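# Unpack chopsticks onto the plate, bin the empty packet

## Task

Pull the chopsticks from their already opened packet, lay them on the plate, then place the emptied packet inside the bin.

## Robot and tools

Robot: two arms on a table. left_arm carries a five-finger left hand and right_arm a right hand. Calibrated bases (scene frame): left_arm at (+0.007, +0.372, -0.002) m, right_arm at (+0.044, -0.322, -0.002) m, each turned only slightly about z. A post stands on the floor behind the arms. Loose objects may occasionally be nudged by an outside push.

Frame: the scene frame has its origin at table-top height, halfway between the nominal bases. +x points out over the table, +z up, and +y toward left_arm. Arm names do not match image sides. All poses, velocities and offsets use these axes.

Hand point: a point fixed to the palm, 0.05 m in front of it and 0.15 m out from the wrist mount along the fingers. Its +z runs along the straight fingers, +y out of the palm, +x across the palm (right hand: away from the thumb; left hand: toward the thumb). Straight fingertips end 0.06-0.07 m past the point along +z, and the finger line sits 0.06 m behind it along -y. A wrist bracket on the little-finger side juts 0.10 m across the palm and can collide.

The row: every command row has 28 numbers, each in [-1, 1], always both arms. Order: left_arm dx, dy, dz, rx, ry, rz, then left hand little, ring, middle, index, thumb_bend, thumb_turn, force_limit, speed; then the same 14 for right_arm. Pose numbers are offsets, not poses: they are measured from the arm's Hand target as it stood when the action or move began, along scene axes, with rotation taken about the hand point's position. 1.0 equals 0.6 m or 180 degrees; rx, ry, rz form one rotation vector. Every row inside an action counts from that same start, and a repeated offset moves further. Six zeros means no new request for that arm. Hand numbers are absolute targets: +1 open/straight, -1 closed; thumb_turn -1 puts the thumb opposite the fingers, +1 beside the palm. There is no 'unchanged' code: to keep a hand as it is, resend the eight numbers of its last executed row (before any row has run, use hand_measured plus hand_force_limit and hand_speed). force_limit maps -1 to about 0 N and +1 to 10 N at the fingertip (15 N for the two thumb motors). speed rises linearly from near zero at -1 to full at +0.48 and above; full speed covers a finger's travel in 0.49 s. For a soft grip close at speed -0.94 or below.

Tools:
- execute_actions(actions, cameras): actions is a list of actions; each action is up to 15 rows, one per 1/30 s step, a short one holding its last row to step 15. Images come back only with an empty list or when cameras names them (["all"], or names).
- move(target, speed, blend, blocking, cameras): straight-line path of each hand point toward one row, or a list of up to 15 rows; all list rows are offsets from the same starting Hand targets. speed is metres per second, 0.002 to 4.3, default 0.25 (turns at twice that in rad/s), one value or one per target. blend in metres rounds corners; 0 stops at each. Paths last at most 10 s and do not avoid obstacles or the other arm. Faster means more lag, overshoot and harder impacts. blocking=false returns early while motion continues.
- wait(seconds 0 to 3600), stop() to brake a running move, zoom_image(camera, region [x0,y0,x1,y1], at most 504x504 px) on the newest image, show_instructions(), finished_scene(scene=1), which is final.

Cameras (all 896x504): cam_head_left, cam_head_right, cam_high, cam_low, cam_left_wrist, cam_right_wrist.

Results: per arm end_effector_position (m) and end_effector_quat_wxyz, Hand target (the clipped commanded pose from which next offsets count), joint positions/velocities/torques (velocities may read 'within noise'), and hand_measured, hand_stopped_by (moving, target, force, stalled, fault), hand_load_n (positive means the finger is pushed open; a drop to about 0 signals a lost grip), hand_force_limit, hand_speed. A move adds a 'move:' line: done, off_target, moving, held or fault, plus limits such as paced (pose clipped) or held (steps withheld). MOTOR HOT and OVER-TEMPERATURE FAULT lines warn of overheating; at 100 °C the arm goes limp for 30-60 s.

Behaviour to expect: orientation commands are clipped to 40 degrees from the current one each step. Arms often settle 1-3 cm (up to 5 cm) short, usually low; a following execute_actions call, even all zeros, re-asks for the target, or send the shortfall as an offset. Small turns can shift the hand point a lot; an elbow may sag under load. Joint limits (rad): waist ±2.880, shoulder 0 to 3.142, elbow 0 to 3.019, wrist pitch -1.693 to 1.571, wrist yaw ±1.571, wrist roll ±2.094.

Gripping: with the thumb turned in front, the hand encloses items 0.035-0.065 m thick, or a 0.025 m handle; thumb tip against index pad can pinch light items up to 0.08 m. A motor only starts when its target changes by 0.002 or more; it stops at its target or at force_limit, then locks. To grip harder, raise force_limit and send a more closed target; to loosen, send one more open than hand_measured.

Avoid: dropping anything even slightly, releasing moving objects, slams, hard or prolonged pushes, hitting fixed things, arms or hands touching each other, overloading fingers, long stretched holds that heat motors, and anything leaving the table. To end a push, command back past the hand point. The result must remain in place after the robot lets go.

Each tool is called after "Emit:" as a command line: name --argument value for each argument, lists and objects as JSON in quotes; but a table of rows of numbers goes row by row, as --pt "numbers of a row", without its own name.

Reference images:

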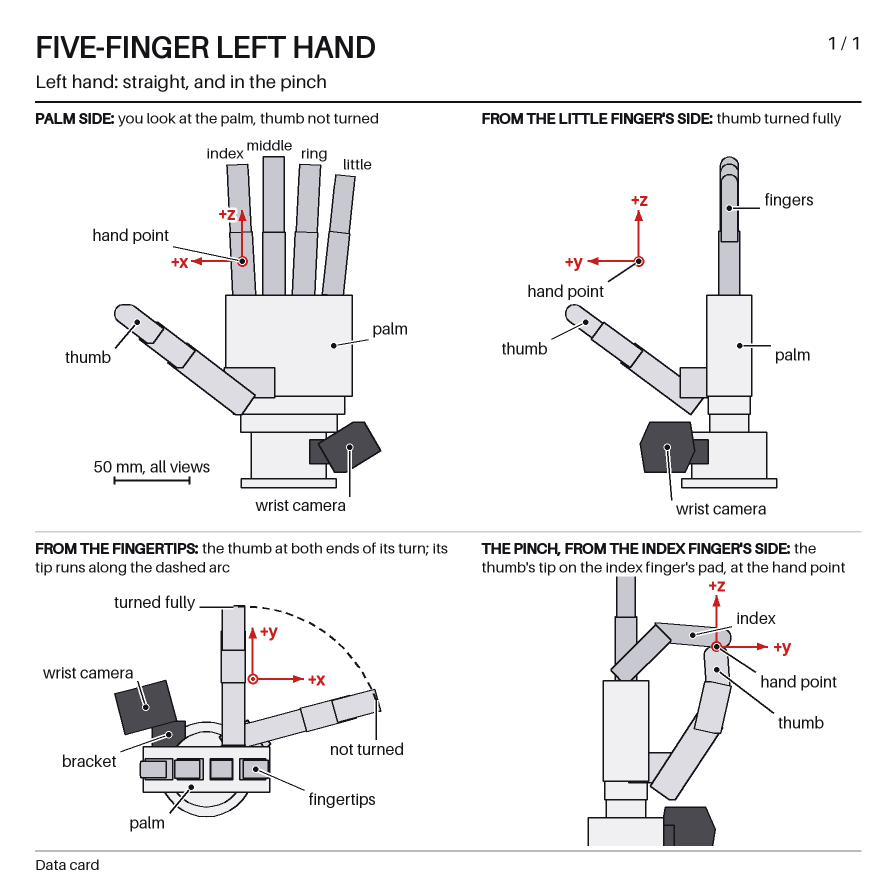

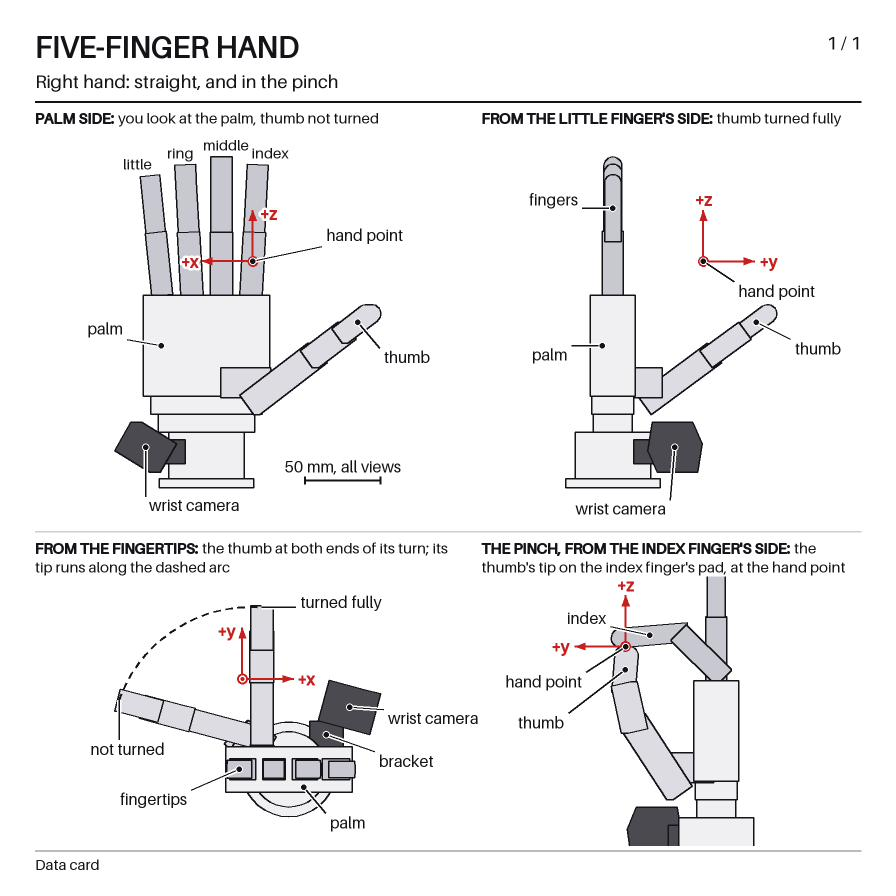

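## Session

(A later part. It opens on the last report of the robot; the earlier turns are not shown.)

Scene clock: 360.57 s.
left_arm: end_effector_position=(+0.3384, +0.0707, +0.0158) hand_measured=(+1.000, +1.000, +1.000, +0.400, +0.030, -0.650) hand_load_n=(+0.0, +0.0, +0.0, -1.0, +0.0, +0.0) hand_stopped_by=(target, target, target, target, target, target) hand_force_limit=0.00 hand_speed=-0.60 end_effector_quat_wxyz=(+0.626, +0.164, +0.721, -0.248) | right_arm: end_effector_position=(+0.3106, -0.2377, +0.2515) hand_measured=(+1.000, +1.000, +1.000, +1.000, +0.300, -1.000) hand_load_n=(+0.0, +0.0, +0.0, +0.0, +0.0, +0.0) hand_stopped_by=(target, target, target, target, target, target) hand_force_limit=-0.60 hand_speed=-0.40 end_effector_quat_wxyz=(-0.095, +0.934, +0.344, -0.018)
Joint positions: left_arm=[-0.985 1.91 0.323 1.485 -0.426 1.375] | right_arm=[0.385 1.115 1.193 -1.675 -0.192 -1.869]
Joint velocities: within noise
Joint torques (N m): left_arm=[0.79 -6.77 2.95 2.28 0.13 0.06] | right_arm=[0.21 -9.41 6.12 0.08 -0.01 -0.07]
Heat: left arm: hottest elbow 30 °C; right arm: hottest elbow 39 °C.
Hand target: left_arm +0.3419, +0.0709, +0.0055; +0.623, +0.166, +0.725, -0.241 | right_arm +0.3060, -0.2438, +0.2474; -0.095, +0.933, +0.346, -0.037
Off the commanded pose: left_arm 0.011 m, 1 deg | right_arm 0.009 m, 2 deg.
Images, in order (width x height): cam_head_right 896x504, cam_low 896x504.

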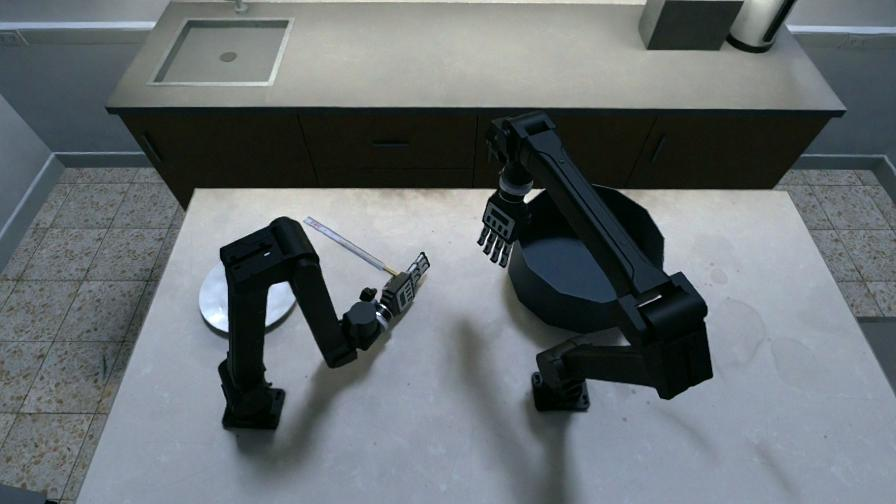

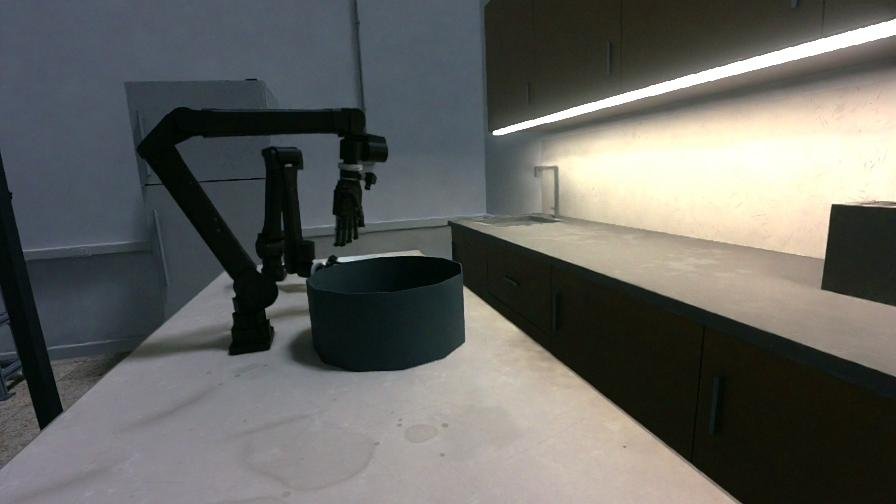

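Emit:
move --target '[-0.003,0.002,0.006,0,0,0,1,1,1,0.3,0.03,-0.52,0,-0.6, 0,0,0,0,0,0,1,1,1,1,0.3,-1,-0.6,-0.4]' --speed 0.05 --cameras '["cam_left_wrist"]'

Emit:
zoom_image --camera "cam_left_wrist" --region '[300, 140, 660, 420]'

Scene clock: 362.90 s.
left_arm: end_effector_position=(+0.3389, +0.0696, +0.0163) hand_measured=(+1.000, +1.000, +1.000, +0.300, +0.030, -0.520) hand_load_n=(+0.0, +0.0, +0.0, +0.5, +0.0, +0.0) hand_stopped_by=(target, target, target, target, target, target) hand_force_limit=0.00 hand_speed=-0.60 end_effector_quat_wxyz=(+0.627, +0.164, +0.720, -0.249) | right_arm: end_effector_position=(+0.3106, -0.2377, +0.2515) hand_measured=(+1.000, +1.000, +1.000, +1.000, +0.300, -1.000) hand_load_n=(+0.0, +0.0, +0.0, +0.5, +0.0, +0.0) hand_stopped_by=(target, target, target, target, target, target) hand_force_limit=-0.60 hand_speed=-0.40 end_effector_quat_wxyz=(-0.095, +0.934, +0.344, -0.018)
Joint positions: left_arm=[-0.985 1.91 0.325 1.485 -0.425 1.375] | right_arm=[0.385 1.115 1.193 -1.675 -0.192 -1.869]
Joint torques (N m): left_arm=[0.62 -8.35 2.32 1.85 -0.04 0.06] | right_arm=[-0.5 -9.41 6.22 0.17 -0.09 -0.17]
Heat: left arm: hottest elbow 30 °C; right arm: hottest elbow 39 °C.
Hand target: left_arm +0.3401, +0.0721, +0.0091; +0.623, +0.166, +0.725, -0.241 | right_arm +0.3060, -0.2438, +0.2474; -0.095, +0.933, +0.346, -0.037
Off the commanded pose: left_arm 0.008 m, 1 deg | right_arm 0.009 m, 2 deg.
joint sent to its limit (right arm) — joint 4 (wrist pitch), lower limit. The joint targets still meet the commanded pose.
move: done

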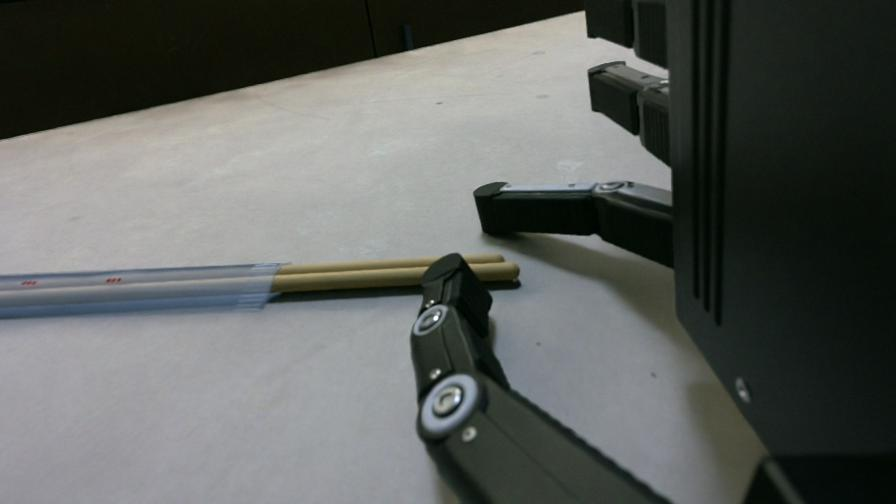

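Scaled by 1.400 from the camera's image (finer frame: 1280x720).

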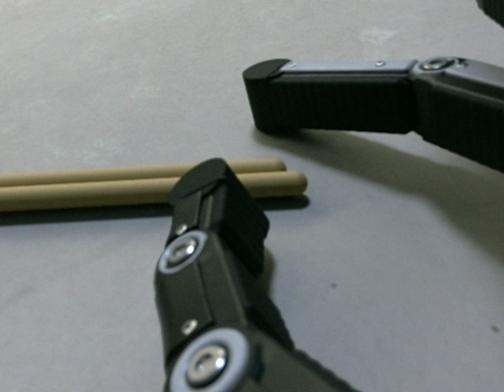

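Emit:
move --target '[0,0,0.001,0,0,0,1,1,1,0.05,0.03,-0.52,-0.3,-0.85, 0,0,0,0,0,0,1,1,1,1,0.3,-1,-0.6,-0.4]' --speed 0.05 --cameras '["cam_left_wrist"]'

Emit:
zoom_image --camera "cam_left_wrist" --region '[300, 140, 660, 420]'

Scene clock: 364.13 s.
left_arm: end_effector_position=(+0.3389, +0.0696, +0.0163) hand_measured=(+1.000, +1.000, +1.000, +0.050, +0.030, -0.520) hand_load_n=(+0.0, +0.0, +0.0, +0.0, +0.0, +0.0) hand_stopped_by=(target, target, target, target, target, target) hand_force_limit=-0.30 hand_speed=-0.85 end_effector_quat_wxyz=(+0.627, +0.164, +0.720, -0.249) | right_arm: end_effector_position=(+0.3106, -0.2377, +0.2515) hand_measured=(+1.000, +1.000, +1.000, +1.000, +0.300, -1.000) hand_load_n=(+0.0, +0.0, +0.0, +0.0, +0.0, +0.0) hand_stopped_by=(target, target, target, target, target, target) hand_force_limit=-0.60 hand_speed=-0.40 end_effector_quat_wxyz=(-0.095, +0.934, +0.344, -0.018)
Joint positions: left_arm=[-0.985 1.91 0.325 1.485 -0.425 1.375] | right_arm=[0.385 1.115 1.193 -1.675 -0.192 -1.869]
Joint torques (N m): left_arm=[0.62 -8.64 2.28 1.74 -0.04 0.05] | right_arm=[0.26 -8.7 5.87 0.29 -0.09 -0.1]
Heat: left arm: hottest elbow 30 °C; right arm: hottest elbow 39 °C.
Hand target: left_arm +0.3401, +0.0721, +0.0097; +0.623, +0.166, +0.725, -0.241 | right_arm +0.3060, -0.2438, +0.2474; -0.095, +0.933, +0.346, -0.037
Off the commanded pose: left_arm 0.007 m, 1 deg | right_arm 0.009 m, 2 deg.
joint sent to its limit (right arm) — joint 4 (wrist pitch), lower limit. The joint targets still meet the commanded pose.
move: done

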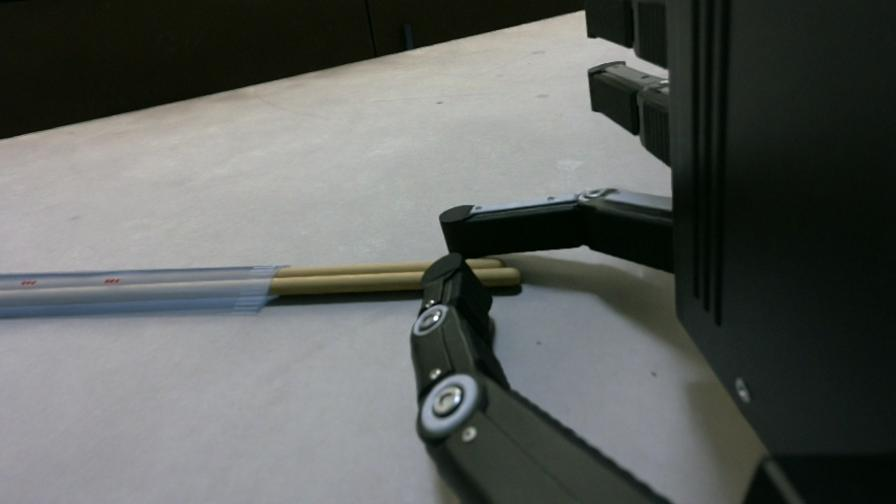

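Scaled by 1.400 from the camera's image (finer frame: 1280x720).

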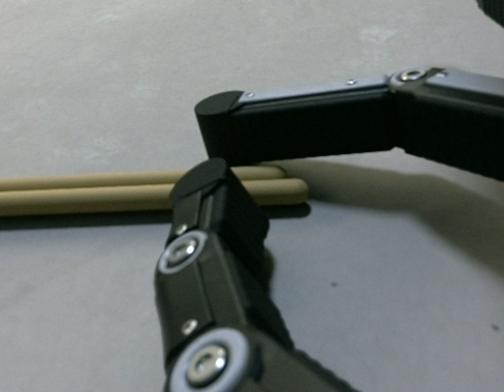

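Emit:
move --target '[0,0,0,0,0,0,1,1,1,-0.2,0.03,-0.52,-0.3,-0.85, 0,0,0,0,0,0,1,1,1,1,0.3,-1,-0.6,-0.4]' --speed 0.05 --cameras '["cam_left_wrist"]'

Emit:
zoom_image --camera "cam_left_wrist" --region '[300, 140, 660, 420]'

Scene clock: 365.47 s.
left_arm: end_effector_position=(+0.3389, +0.0696, +0.0163) hand_measured=(+1.000, +1.000, +1.000, -0.086, +0.030, -0.520) hand_load_n=(+0.0, +0.0, +0.0, +3.0, +0.5, +0.0) hand_stopped_by=(target, target, target, force, target, target) hand_force_limit=-0.30 hand_speed=-0.85 end_effector_quat_wxyz=(+0.627, +0.164, +0.720, -0.249) | right_arm: end_effector_position=(+0.3106, -0.2377, +0.2515) hand_measured=(+1.000, +1.000, +1.000, +1.000, +0.300, -1.000) hand_load_n=(+0.0, +0.0, +0.0, +0.0, +0.0, +0.0) hand_stopped_by=(target, target, target, target, target, target) hand_force_limit=-0.60 hand_speed=-0.40 end_effector_quat_wxyz=(-0.095, +0.934, +0.344, -0.018)
Joint positions: left_arm=[-0.985 1.91 0.325 1.485 -0.425 1.375] | right_arm=[0.385 1.115 1.193 -1.675 -0.192 -1.869]
Joint torques (N m): left_arm=[0.67 -8.59 2.29 1.74 -0.03 0.05] | right_arm=[0.26 -9.23 6.05 0.16 -0.08 -0.11]
Heat: left arm: hottest elbow 30 °C; right arm: hottest elbow 39 °C.
Hand target: left_arm +0.3401, +0.0721, +0.0097; +0.623, +0.166, +0.725, -0.241 | right_arm +0.3060, -0.2438, +0.2474; -0.095, +0.933, +0.346, -0.037
Off the commanded pose: left_arm 0.007 m, 1 deg | right_arm 0.009 m, 2 deg.
joint sent to its limit (right arm) — joint 4 (wrist pitch), lower limit. The joint targets still meet the commanded pose.
move: done

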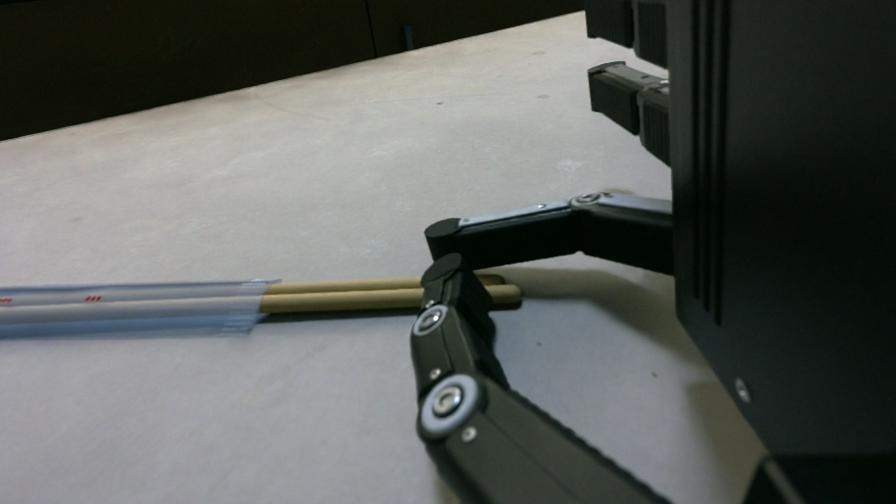

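Scaled by 1.400 from the camera's image (finer frame: 1280x720).

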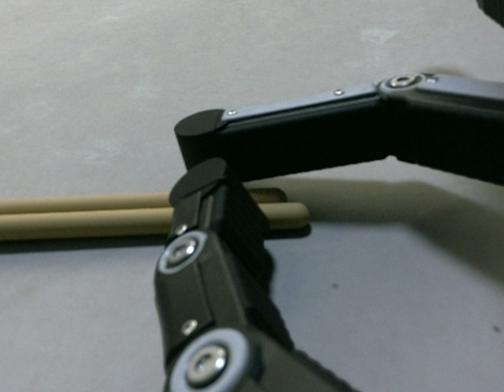

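Emit:
move --target '[0,0,0,0,0,0,1,1,1,-0.25,0.03,-0.52,0.1,-0.85, 0,0,0,0,0,0,1,1,1,1,0.3,-1,-0.6,-0.4]' --speed 0.05 --cameras '["cam_left_wrist"]'

Emit:
zoom_image --camera "cam_left_wrist" --region '[300, 140, 660, 420]'

Scene clock: 366.33 s.
left_arm: end_effector_position=(+0.3397, +0.0691, +0.0173) hand_measured=(+1.000, +1.000, +1.000, -0.234, +0.030, -0.520) hand_load_n=(-0.5, +0.0, +0.0, +7.5, +0.5, -1.5) hand_stopped_by=(target, target, target, force, target, target) hand_force_limit=0.10 hand_speed=-0.85 end_effector_quat_wxyz=(+0.628, +0.166, +0.719, -0.246) | right_arm: end_effector_position=(+0.3106, -0.2377, +0.2515) hand_measured=(+1.000, +1.000, +1.000, +1.000, +0.300, -1.000) hand_load_n=(+0.0, +0.0, +0.0, +0.0, +0.0, +0.0) hand_stopped_by=(target, target, target, target, target, target) hand_force_limit=-0.60 hand_speed=-0.40 end_effector_quat_wxyz=(-0.095, +0.934, +0.344, -0.018)
Joint positions: left_arm=[-0.985 1.91 0.327 1.485 -0.425 1.384] | right_arm=[0.385 1.115 1.193 -1.675 -0.192 -1.869]
Joint torques (N m): left_arm=[0.56 -8.7 2.15 1.73 -0.03 -0.04] | right_arm=[0.38 -9.17 6.19 -0.05 -0.07 -0.16]
Heat: left arm: hottest elbow 30 °C; right arm: hottest elbow 39 °C.
Hand target: left_arm +0.3401, +0.0721, +0.0097; +0.623, +0.166, +0.725, -0.241 | right_arm +0.3060, -0.2438, +0.2474; -0.095, +0.933, +0.346, -0.037
Off the commanded pose: left_arm 0.008 m, 1 deg | right_arm 0.009 m, 2 deg.
joint sent to its limit (right arm) — joint 4 (wrist pitch), lower limit. The joint targets still meet the commanded pose.
move: done

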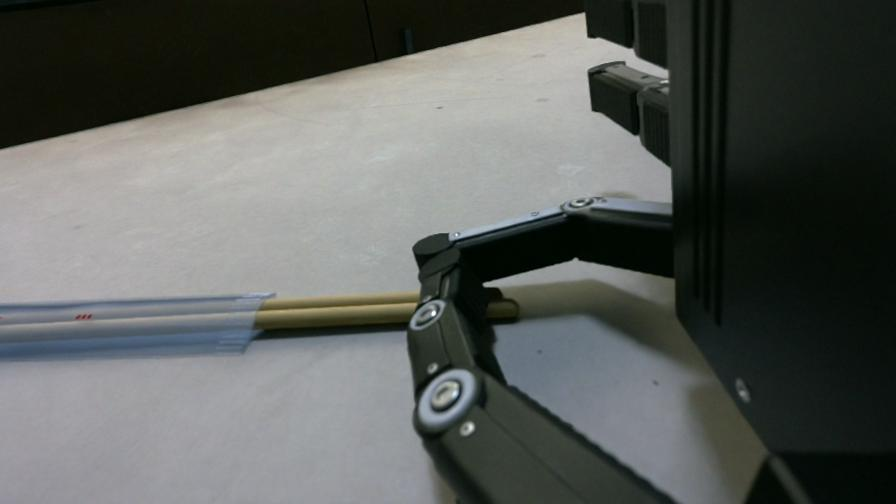

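Scaled by 1.400 from the camera's image (finer frame: 1280x720).

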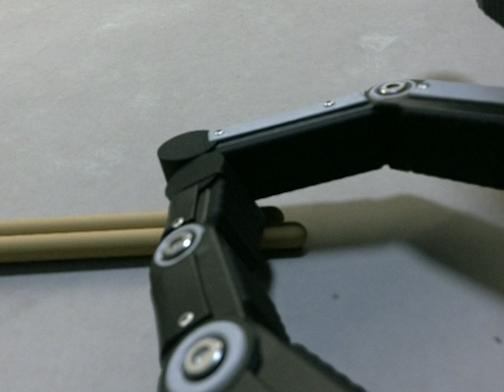

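Emit:
move --pt "0 0 0 0 0 0 1 1 1 0.4 0.03 -0.52 0 -0.4 0 0 0 0 0 0 1 1 1 1 0.3 -1 -0.6 -0.4" --pt "0 0 0.06 0 0 0 1 1 1 0.4 0.03 -0.52 0 -0.4 0 0 0 0 0 0 1 1 1 1 0.3 -1 -0.6 -0.4" --pt "-0.05 -0.08 0.06 0 0 0 1 1 1 0.1 0.03 -0.52 0 -0.4 0 0 0 0 0 0 1 1 1 1 0.3 -1 -0.6 -0.4" --speed 0.08 --cameras '["cam_left_wrist"]'

Scene clock: 370.13 s.
left_arm: end_effector_position=(+0.3089, +0.0332, +0.0480) hand_measured=(+1.000, +1.000, +1.000, +0.100, +0.030, -0.520) hand_load_n=(+0.0, +0.0, +0.0, +0.0, +0.0, +0.0) hand_stopped_by=(target, target, target, target, target, target) hand_force_limit=0.00 hand_speed=-0.40 end_effector_quat_wxyz=(+0.626, +0.167, +0.724, -0.238) | right_arm: end_effector_position=(+0.3106, -0.2377, +0.2515) hand_measured=(+1.000, +1.000, +1.000, +1.000, +0.300, -1.000) hand_load_n=(+0.0, +0.0, +0.0, +0.0, +0.0, +0.0) hand_stopped_by=(target, target, target, target, target, target) hand_force_limit=-0.60 hand_speed=-0.40 end_effector_quat_wxyz=(-0.095, +0.934, +0.344, -0.018)
Joint positions: left_arm=[-1.139 1.74 0.368 1.247 -0.587 1.365] | right_arm=[0.385 1.115 1.193 -1.675 -0.192 -1.869]
Joint torques (N m): left_arm=[-0.15 -8.47 5.27 1.29 -0.09 -0.08] | right_arm=[-0.67 -8.94 6.26 0.4 -0.04 -0.15]
Heat: left arm: hottest waist 29 °C; right arm: hottest elbow 39 °C.
Hand target: left_arm +0.3100, +0.0240, +0.0458; +0.623, +0.166, +0.725, -0.241 | right_arm +0.3060, -0.2438, +0.2474; -0.095, +0.933, +0.346, -0.037
Off the commanded pose: left_arm 0.009 m, 0 deg | right_arm 0.009 m, 2 deg.
joint sent to its limit (right arm) — joint 4 (wrist pitch), lower limit. The joint targets still meet the commanded pose.
move: done

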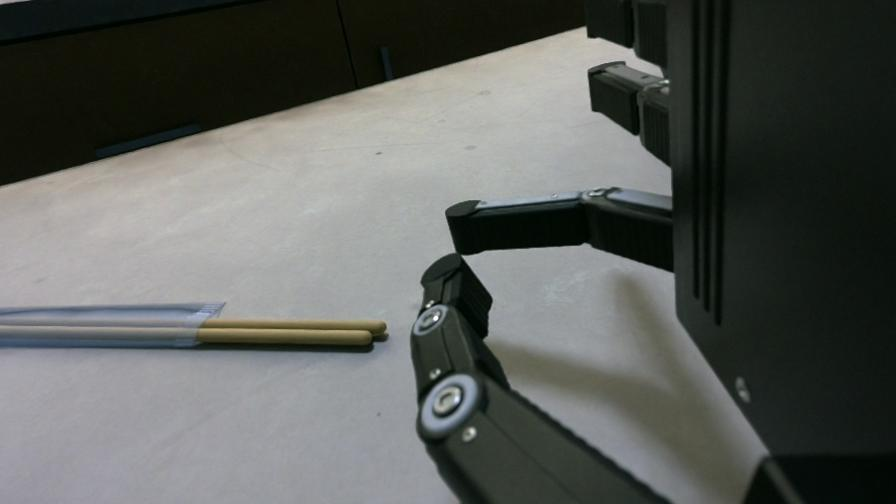

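Emit:
move --target '[0,0,-0.036,0,0,0,1,1,1,0.1,0.03,-0.52,0,-0.4, 0,0,0,0,0,0,1,1,1,1,0.3,-1,-0.6,-0.4]' --speed 0.05 --cameras '["cam_left_wrist"]'

Emit:
zoom_image --camera "cam_left_wrist" --region '[400, 180, 760, 460]'

Scene clock: 371.50 s.
left_arm: end_effector_position=(+0.3087, +0.0335, +0.0244) hand_measured=(+1.000, +1.000, +1.000, +0.100, +0.030, -0.520) hand_load_n=(+0.0, +0.0, +0.0, +0.0, +0.0, +0.0) hand_stopped_by=(target, target, target, target, target, target) hand_force_limit=0.00 hand_speed=-0.40 end_effector_quat_wxyz=(+0.620, +0.173, +0.730, -0.231) | right_arm: end_effector_position=(+0.3106, -0.2377, +0.2515) hand_measured=(+1.000, +1.000, +1.000, +1.000, +0.300, -1.000) hand_load_n=(+0.0, +0.0, +0.0, +0.0, +0.0, +0.0) hand_stopped_by=(target, target, target, target, target, target) hand_force_limit=-0.60 hand_speed=-0.40 end_effector_quat_wxyz=(-0.095, +0.934, +0.344, -0.018)
Joint positions: left_arm=[-1.139 1.83 0.378 1.3 -0.587 1.363] | right_arm=[0.385 1.115 1.193 -1.675 -0.192 -1.869]
Joint torques (N m): left_arm=[-0.09 -8.06 4.44 2.95 -0.09 -0.06] | right_arm=[-0.5 -9.05 6.22 0.09 -0.05 -0.11]
Heat: left arm: hottest waist 29 °C; right arm: hottest elbow 39 °C.
Hand target: left_arm +0.3100, +0.0241, +0.0241; +0.623, +0.166, +0.726, -0.241 | right_arm +0.3060, -0.2438, +0.2474; -0.095, +0.933, +0.346, -0.037
Off the commanded pose: left_arm 0.010 m, 2 deg | right_arm 0.009 m, 2 deg.
joint sent to its limit (right arm) — joint 4 (wrist pitch), lower limit. The joint targets still meet the commanded pose.
move: done

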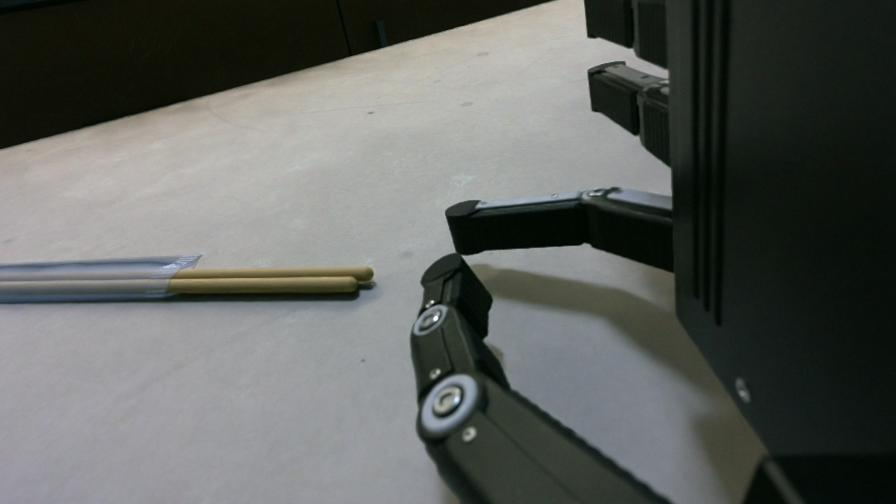

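Scaled by 1.400 from the camera's image (finer frame: 1280x720).

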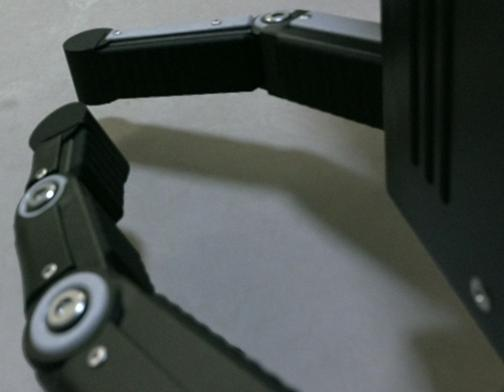

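Emit:
move --target '[0,0,-0.018,0,0,0,1,1,1,0.1,0.03,-0.52,0,-0.4, 0,0,0,0,0,0,1,1,1,1,0.3,-1,-0.6,-0.4]' --speed 0.05 --cameras '["cam_left_wrist"]'

Emit:
zoom_image --camera "cam_left_wrist" --region '[400, 180, 760, 460]'

Scene clock: 372.53 s.
left_arm: end_effector_position=(+0.3096, +0.0315, +0.0163) hand_measured=(+1.000, +1.000, +1.000, +0.100, +0.030, -0.520) hand_load_n=(+0.0, +0.0, +0.0, -0.5, +0.0, +0.0) hand_stopped_by=(target, target, target, target, target, target) hand_force_limit=0.00 hand_speed=-0.40 end_effector_quat_wxyz=(+0.621, +0.171, +0.728, -0.233) | right_arm: end_effector_position=(+0.3106, -0.2377, +0.2515) hand_measured=(+1.000, +1.000, +1.000, +1.000, +0.300, -1.000) hand_load_n=(+0.0, +0.0, +0.0, +0.0, +0.0, +0.0) hand_stopped_by=(target, target, target, target, target, target) hand_force_limit=-0.60 hand_speed=-0.40 end_effector_quat_wxyz=(-0.095, +0.934, +0.344, -0.018)
Joint positions: left_arm=[-1.139 1.878 0.386 1.348 -0.587 1.363] | right_arm=[0.385 1.115 1.193 -1.675 -0.192 -1.869]
Joint torques (N m): left_arm=[-0.03 -8.18 3.92 2.85 -0.06 -0.06] | right_arm=[0.21 -9.99 6.16 0.06 -0.08 -0.13]
Heat: left arm: hottest waist 29 °C; right arm: hottest elbow 39 °C.
Hand target: left_arm +0.3100, +0.0242, +0.0133; +0.623, +0.166, +0.726, -0.241 | right_arm +0.3060, -0.2438, +0.2474; -0.095, +0.933, +0.346, -0.037
Off the commanded pose: left_arm 0.008 m, 1 deg | right_arm 0.009 m, 2 deg.
joint sent to its limit (right arm) — joint 4 (wrist pitch), lower limit. The joint targets still meet the commanded pose.
move: done

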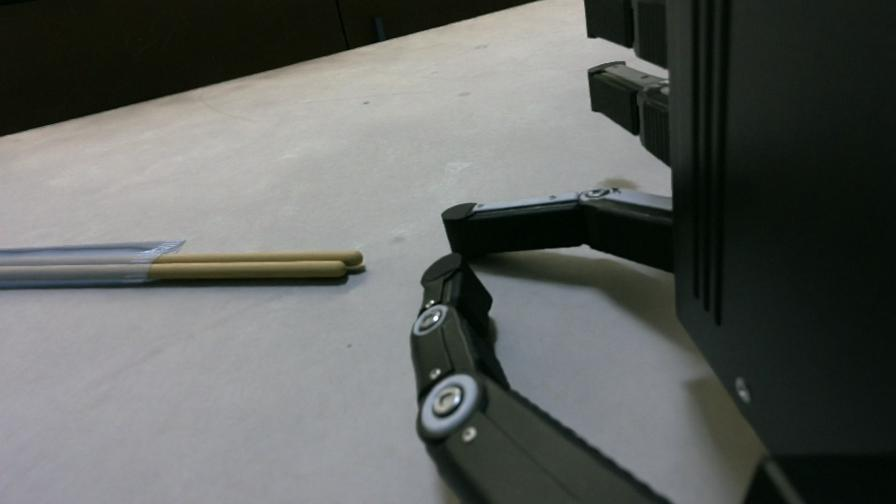

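Scaled by 1.400 from the camera's image (finer frame: 1280x720).

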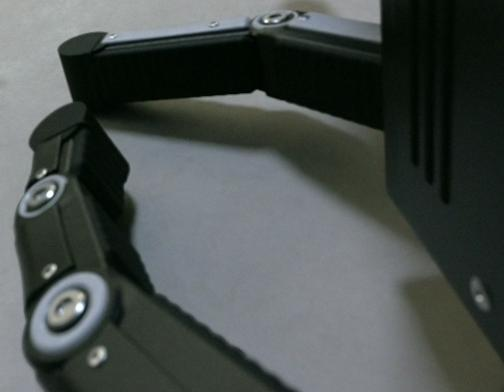

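Emit:
move --target '[0,0,-0.003,0,0,0,1,1,1,0.1,0.03,-0.4,0,-0.6, 0,0,0,0,0,0,1,1,1,1,0.3,-1,-0.6,-0.4]' --speed 0.05 --cameras '["cam_left_wrist"]'

Emit:
zoom_image --camera "cam_left_wrist" --region '[400, 180, 760, 460]'

Scene clock: 373.33 s.
left_arm: end_effector_position=(+0.3097, +0.0316, +0.0161) hand_measured=(+1.000, +1.000, +1.000, +0.100, +0.030, -0.400) hand_load_n=(+0.0, +0.0, +0.0, -0.5, +0.0, +0.0) hand_stopped_by=(target, target, target, target, target, target) hand_force_limit=0.00 hand_speed=-0.60 end_effector_quat_wxyz=(+0.623, +0.169, +0.727, -0.234) | right_arm: end_effector_position=(+0.3106, -0.2377, +0.2515) hand_measured=(+1.000, +1.000, +1.000, +1.000, +0.300, -1.000) hand_load_n=(+0.0, +0.0, +0.0, +0.0, +0.0, +0.0) hand_stopped_by=(target, target, target, target, target, target) hand_force_limit=-0.60 hand_speed=-0.40 end_effector_quat_wxyz=(-0.095, +0.934, +0.344, -0.018)
Joint positions: left_arm=[-1.139 1.884 0.386 1.359 -0.588 1.363] | right_arm=[0.385 1.115 1.193 -1.675 -0.192 -1.869]
Joint torques (N m): left_arm=[-0.09 -8 3.9 2.66 -0.04 -0.07] | right_arm=[-0.79 -8.94 6.15 0.01 -0.01 -0.09]
Heat: left arm: hottest waist 29 °C; right arm: hottest elbow 39 °C.
Hand target: left_arm +0.3100, +0.0242, +0.0116; +0.623, +0.166, +0.726, -0.241 | right_arm +0.3060, -0.2438, +0.2474; -0.095, +0.933, +0.346, -0.037
Off the commanded pose: left_arm 0.009 m, 1 deg | right_arm 0.009 m, 2 deg.
joint sent to its limit (right arm) — joint 4 (wrist pitch), lower limit. The joint targets still meet the commanded pose.
move: done

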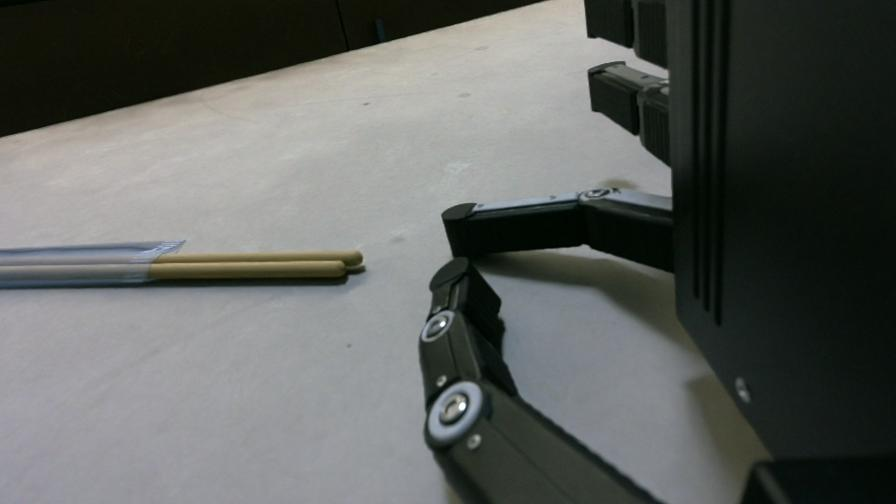

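Scaled by 1.400 from the camera's image (finer frame: 1280x720).

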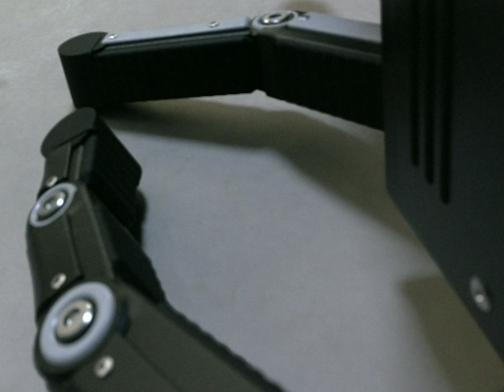

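Emit:
move --pt "0 0 0.05 0 0 0 1 1 1 0.3 0.03 -0.42 0 -0.6 0 0 0 0 0 0 1 1 1 1 0.3 -1 -0.6 -0.4" --pt "0.065 0.0825 0.05 0 0 0 1 1 1 0.3 0.03 -0.42 0 -0.6 0 0 0 0 0 0 1 1 1 1 0.3 -1 -0.6 -0.4" --speed 0.08 --cameras '["cam_left_wrist"]'

Scene clock: 377.13 s.
left_arm: end_effector_position=(+0.3476, +0.0705, +0.0328) hand_measured=(+1.000, +1.000, +1.000, +0.300, +0.030, -0.420) hand_load_n=(+0.0, +0.0, +0.0, +0.0, +0.0, +0.0) hand_stopped_by=(target, target, target, target, target, target) hand_force_limit=0.00 hand_speed=-0.60 end_effector_quat_wxyz=(+0.614, +0.169, +0.733, -0.238) | right_arm: end_effector_position=(+0.3106, -0.2377, +0.2515) hand_measured=(+1.000, +1.000, +1.000, +1.000, +0.300, -1.000) hand_load_n=(+0.0, +0.0, +0.0, +0.0, -0.5, +0.0) hand_stopped_by=(target, target, target, target, target, target) hand_force_limit=-0.60 hand_speed=-0.40 end_effector_quat_wxyz=(-0.095, +0.934, +0.344, -0.018)
Joint positions: left_arm=[-0.958 1.767 0.331 1.291 -0.4 1.371] | right_arm=[0.385 1.115 1.193 -1.675 -0.192 -1.869]
Joint torques (N m): left_arm=[0.79 -10.29 2.58 3.06 0.12 0.12] | right_arm=[-0.85 -9.64 6.13 0.21 -0.09 -0.11]
Heat: left arm: hottest waist 29 °C; right arm: hottest elbow 39 °C.
Hand target: left_arm +0.3490, +0.0736, +0.0416; +0.623, +0.166, +0.726, -0.241 | right_arm +0.3060, -0.2438, +0.2474; -0.095, +0.933, +0.346, -0.037
Off the commanded pose: left_arm 0.009 m, 1 deg | right_arm 0.009 m, 2 deg.
joint sent to its limit (right arm) — joint 4 (wrist pitch), lower limit. The joint targets still meet the commanded pose.
move: done

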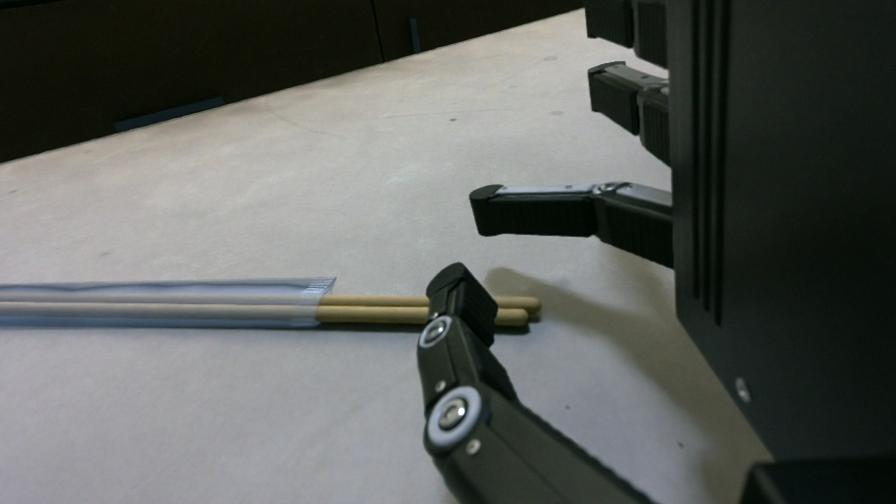

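Emit:
move --target '[0.005,-0.003,-0.048,0,0,0,1,1,1,0.3,0.03,-0.42,0,-0.6, 0,0,0,0,0,0,1,1,1,1,0.3,-1,-0.6,-0.4]' --speed 0.06 --cameras '["cam_left_wrist"]'

Emit:
zoom_image --camera "cam_left_wrist" --region '[300, 160, 660, 440]'

Scene clock: 378.40 s.
left_arm: end_effector_position=(+0.3474, +0.0718, +0.0170) hand_measured=(+1.000, +1.000, +1.000, +0.300, +0.030, -0.420) hand_load_n=(+0.0, +0.0, +0.0, +0.0, +0.0, +0.0) hand_stopped_by=(target, target, target, target, target, target) hand_force_limit=0.00 hand_speed=-0.60 end_effector_quat_wxyz=(+0.621, +0.166, +0.726, -0.245) | right_arm: end_effector_position=(+0.3106, -0.2377, +0.2515) hand_measured=(+1.000, +1.000, +1.000, +1.000, +0.300, -1.000) hand_load_n=(+0.0, +0.0, +0.0, +0.0, +0.0, +0.0) hand_stopped_by=(target, target, target, target, target, target) hand_force_limit=-0.60 hand_speed=-0.40 end_effector_quat_wxyz=(-0.095, +0.934, +0.344, -0.018)
Joint positions: left_arm=[-0.955 1.88 0.332 1.428 -0.394 1.375] | right_arm=[0.385 1.115 1.193 -1.675 -0.192 -1.869]
Joint torques (N m): left_arm=[0.91 -7.41 3.14 2.77 0.12 0.1] | right_arm=[-0.32 -8.29 6.05 0.24 -0.07 -0.15]
Heat: left arm: hottest waist 29 °C; right arm: hottest elbow 39 °C.
Hand target: left_arm +0.3520, +0.0718, +0.0127; +0.623, +0.166, +0.726, -0.241 | right_arm +0.3060, -0.2438, +0.2474; -0.095, +0.933, +0.346, -0.037
Off the commanded pose: left_arm 0.006 m, 1 deg | right_arm 0.009 m, 2 deg.
joint sent to its limit (right arm) — joint 4 (wrist pitch), lower limit. The joint targets still meet the commanded pose.
move: done

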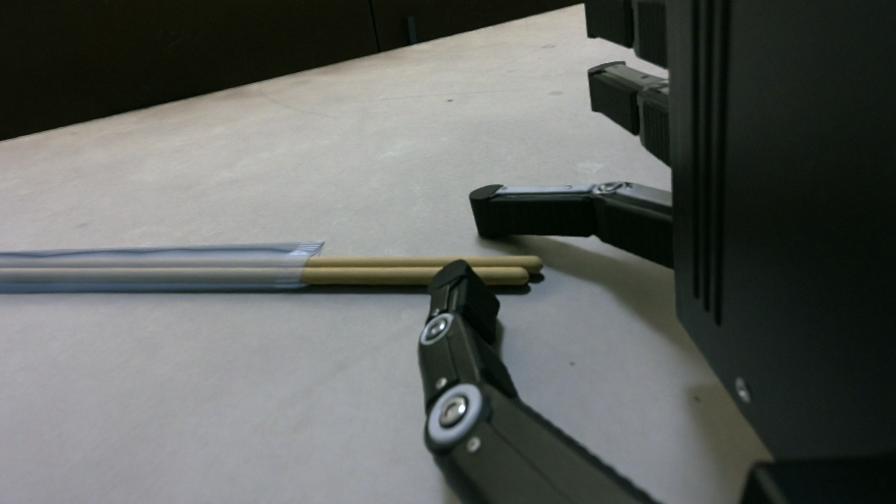

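Scaled by 1.400 from the camera's image (finer frame: 1280x720).

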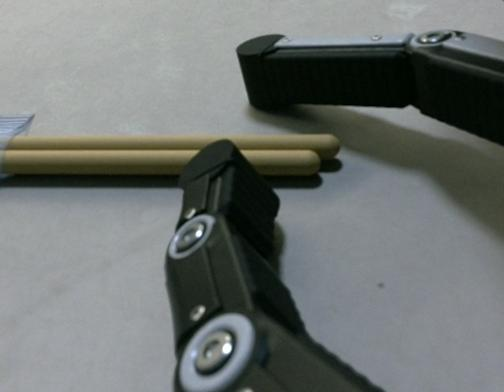

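Emit:
move --pt "0 0 -0.005 0 0 0 1 1 1 0.3 0.03 -0.42 -0.3 -0.85 0 0 0 0 0 0 1 1 1 1 0.3 -1 -0.6 -0.4" --pt "0 0 -0.005 0 0 0 1 1 1 -0.15 0.03 -0.42 -0.3 -0.85 0 0 0 0 0 0 1 1 1 1 0.3 -1 -0.6 -0.4" --speed 0.05 --cameras '["cam_left_wrist"]'

Emit:
zoom_image --camera "cam_left_wrist" --region '[300, 160, 660, 440]'

Scene clock: 380.33 s.
left_arm: end_effector_position=(+0.3482, +0.0709, +0.0154) hand_measured=(+1.000, +1.000, +1.000, -0.060, +0.030, -0.420) hand_load_n=(+0.0, +0.0, +0.0, +3.5, +0.0, +0.0) hand_stopped_by=(target, target, target, force, target, target) hand_force_limit=-0.30 hand_speed=-0.85 end_effector_quat_wxyz=(+0.622, +0.166, +0.724, -0.246) | right_arm: end_effector_position=(+0.3106, -0.2377, +0.2515) hand_measured=(+1.000, +1.000, +1.000, +1.000, +0.300, -1.000) hand_load_n=(+0.0, +0.0, +0.5, +0.0, +0.0, +0.0) hand_stopped_by=(target, target, target, target, target, target) hand_force_limit=-0.60 hand_speed=-0.40 end_effector_quat_wxyz=(-0.095, +0.934, +0.344, -0.018)
Joint positions: left_arm=[-0.954 1.897 0.336 1.448 -0.393 1.376] | right_arm=[0.385 1.115 1.193 -1.675 -0.192 -1.869]
Joint torques (N m): left_arm=[0.79 -7.65 2.92 2.56 0.06 0.08] | right_arm=[-0.44 -9.99 6.22 0.24 -0.05 -0.14]
Heat: left arm: hottest waist 29 °C; right arm: hottest elbow 39 °C.
Hand target: left_arm +0.3519, +0.0718, +0.0096; +0.623, +0.166, +0.726, -0.241 | right_arm +0.3060, -0.2438, +0.2474; -0.095, +0.933, +0.346, -0.037
Off the commanded pose: left_arm 0.007 m, 1 deg | right_arm 0.009 m, 2 deg.
joint sent to its limit (right arm) — joint 4 (wrist pitch), lower limit. The joint targets still meet the commanded pose.
move: done

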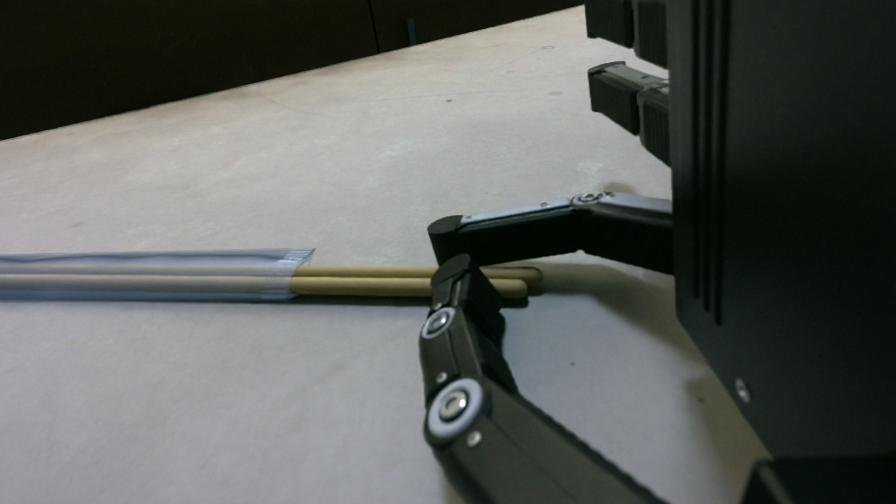

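Scaled by 1.400 from the camera's image (finer frame: 1280x720).

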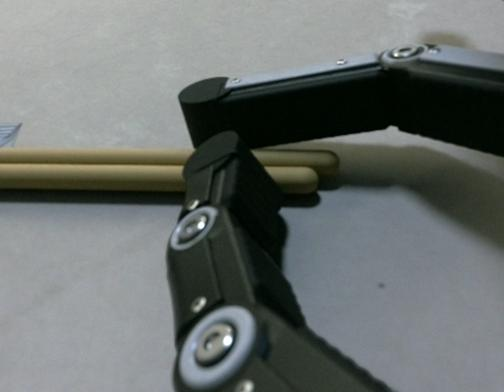

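Emit:
move --target '[0,0,0,0,0,0,1,1,1,-0.2,0.03,-0.42,-0.05,-0.9, 0,0,0,0,0,0,1,1,1,1,0.3,-1,-0.6,-0.4]' --speed 0.05 --cameras '["cam_left_wrist"]'

Emit:
zoom_image --camera "cam_left_wrist" --region '[300, 160, 660, 440]'

Scene clock: 381.13 s.
left_arm: end_effector_position=(+0.3482, +0.0709, +0.0155) hand_measured=(+1.000, +1.000, +1.000, -0.066, +0.030, -0.420) hand_load_n=(+0.0, +0.0, +0.0, +5.5, +0.0, +0.0) hand_stopped_by=(target, target, target, force, target, target) hand_force_limit=-0.05 hand_speed=-0.90 end_effector_quat_wxyz=(+0.622, +0.166, +0.724, -0.246) | right_arm: end_effector_position=(+0.3106, -0.2377, +0.2515) hand_measured=(+1.000, +1.000, +1.000, +1.000, +0.300, -1.000) hand_load_n=(+0.0, +0.0, +0.0, +0.0, +0.0, +0.0) hand_stopped_by=(target, target, target, target, target, target) hand_force_limit=-0.60 hand_speed=-0.40 end_effector_quat_wxyz=(-0.095, +0.934, +0.344, -0.018)
Joint positions: left_arm=[-0.954 1.897 0.336 1.448 -0.393 1.377] | right_arm=[0.385 1.115 1.193 -1.675 -0.192 -1.869]
Joint torques (N m): left_arm=[0.85 -7.71 2.89 2.58 0.07 0.07] | right_arm=[-0.73 -9.11 6.16 0.24 -0.04 -0.14]
Heat: left arm: hottest waist 29 °C; right arm: hottest elbow 39 °C.
Hand target: left_arm +0.3519, +0.0718, +0.0096; +0.623, +0.166, +0.726, -0.241 | right_arm +0.3060, -0.2438, +0.2474; -0.095, +0.933, +0.346, -0.037
Off the commanded pose: left_arm 0.007 m, 1 deg | right_arm 0.009 m, 2 deg.
joint sent to its limit (right arm) — joint 4 (wrist pitch), lower limit. The joint targets still meet the commanded pose.
move: done

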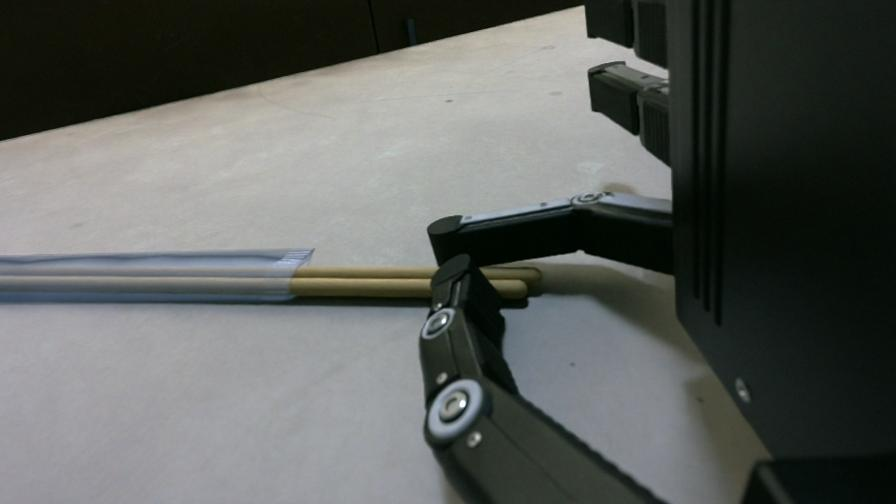

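Scaled by 1.400 from the camera's image (finer frame: 1280x720).

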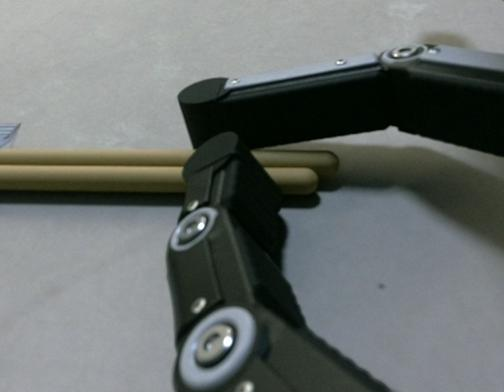

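Emit:
move --target '[-0.0363,-0.0558,0.003,0,0,0,1,1,1,-0.2,0.03,-0.42,-0.05,-0.9, 0,0,0,0,0,0,1,1,1,1,0.3,-1,-0.6,-0.4]' --speed 0.05 --cameras '["cam_left_wrist"]'

Emit:
zoom_image --camera "cam_left_wrist" --region '[200, 160, 560, 440]'

Scene clock: 383.90 s.
left_arm: end_effector_position=(+0.3300, +0.0445, +0.0187) hand_measured=(+1.000, +1.000, +1.000, -0.066, +0.030, -0.420) hand_load_n=(+0.0, +0.0, +0.0, +2.5, +0.0, +1.0) hand_stopped_by=(target, target, target, force, target, target) hand_force_limit=-0.05 hand_speed=-0.90 end_effector_quat_wxyz=(+0.628, +0.165, +0.721, -0.241) | right_arm: end_effector_position=(+0.3106, -0.2377, +0.2515) hand_measured=(+1.000, +1.000, +1.000, +1.000, +0.300, -1.000) hand_load_n=(+0.0, +0.0, +0.0, +0.0, +0.0, +0.5) hand_stopped_by=(target, target, target, target, target, target) hand_force_limit=-0.60 hand_speed=-0.40 end_effector_quat_wxyz=(-0.095, +0.934, +0.344, -0.018)
Joint positions: left_arm=[-1.06 1.897 0.374 1.415 -0.508 1.376] | right_arm=[0.385 1.115 1.193 -1.675 -0.192 -1.869]
Joint torques (N m): left_arm=[-0.09 -8.76 3.73 1.35 -0.08 -0.04] | right_arm=[0.15 -8.76 6.12 0.14 -0.02 -0.12]
Heat: left arm: hottest waist 29 °C; right arm: hottest elbow 38 °C.
Hand target: left_arm +0.3302, +0.0382, +0.0115; +0.623, +0.166, +0.726, -0.241 | right_arm +0.3060, -0.2438, +0.2474; -0.095, +0.933, +0.346, -0.037
Off the commanded pose: left_arm 0.010 m, 1 deg | right_arm 0.009 m, 2 deg.
joint sent to its limit (right arm) — joint 4 (wrist pitch), lower limit. The joint targets still meet the commanded pose.
move: done

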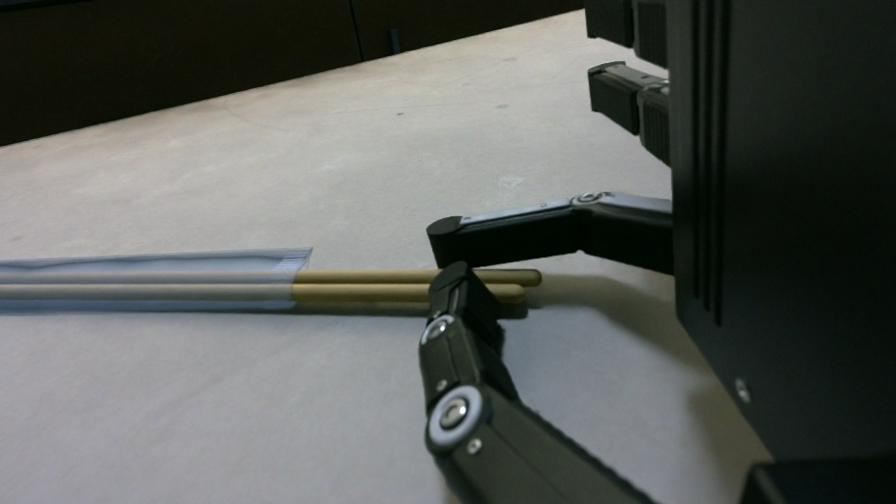

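Scaled by 1.400 from the camera's image (finer frame: 1280x720).

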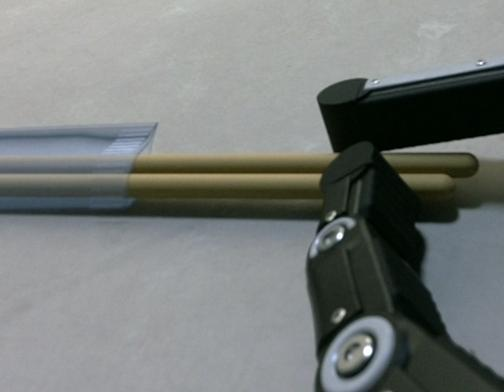

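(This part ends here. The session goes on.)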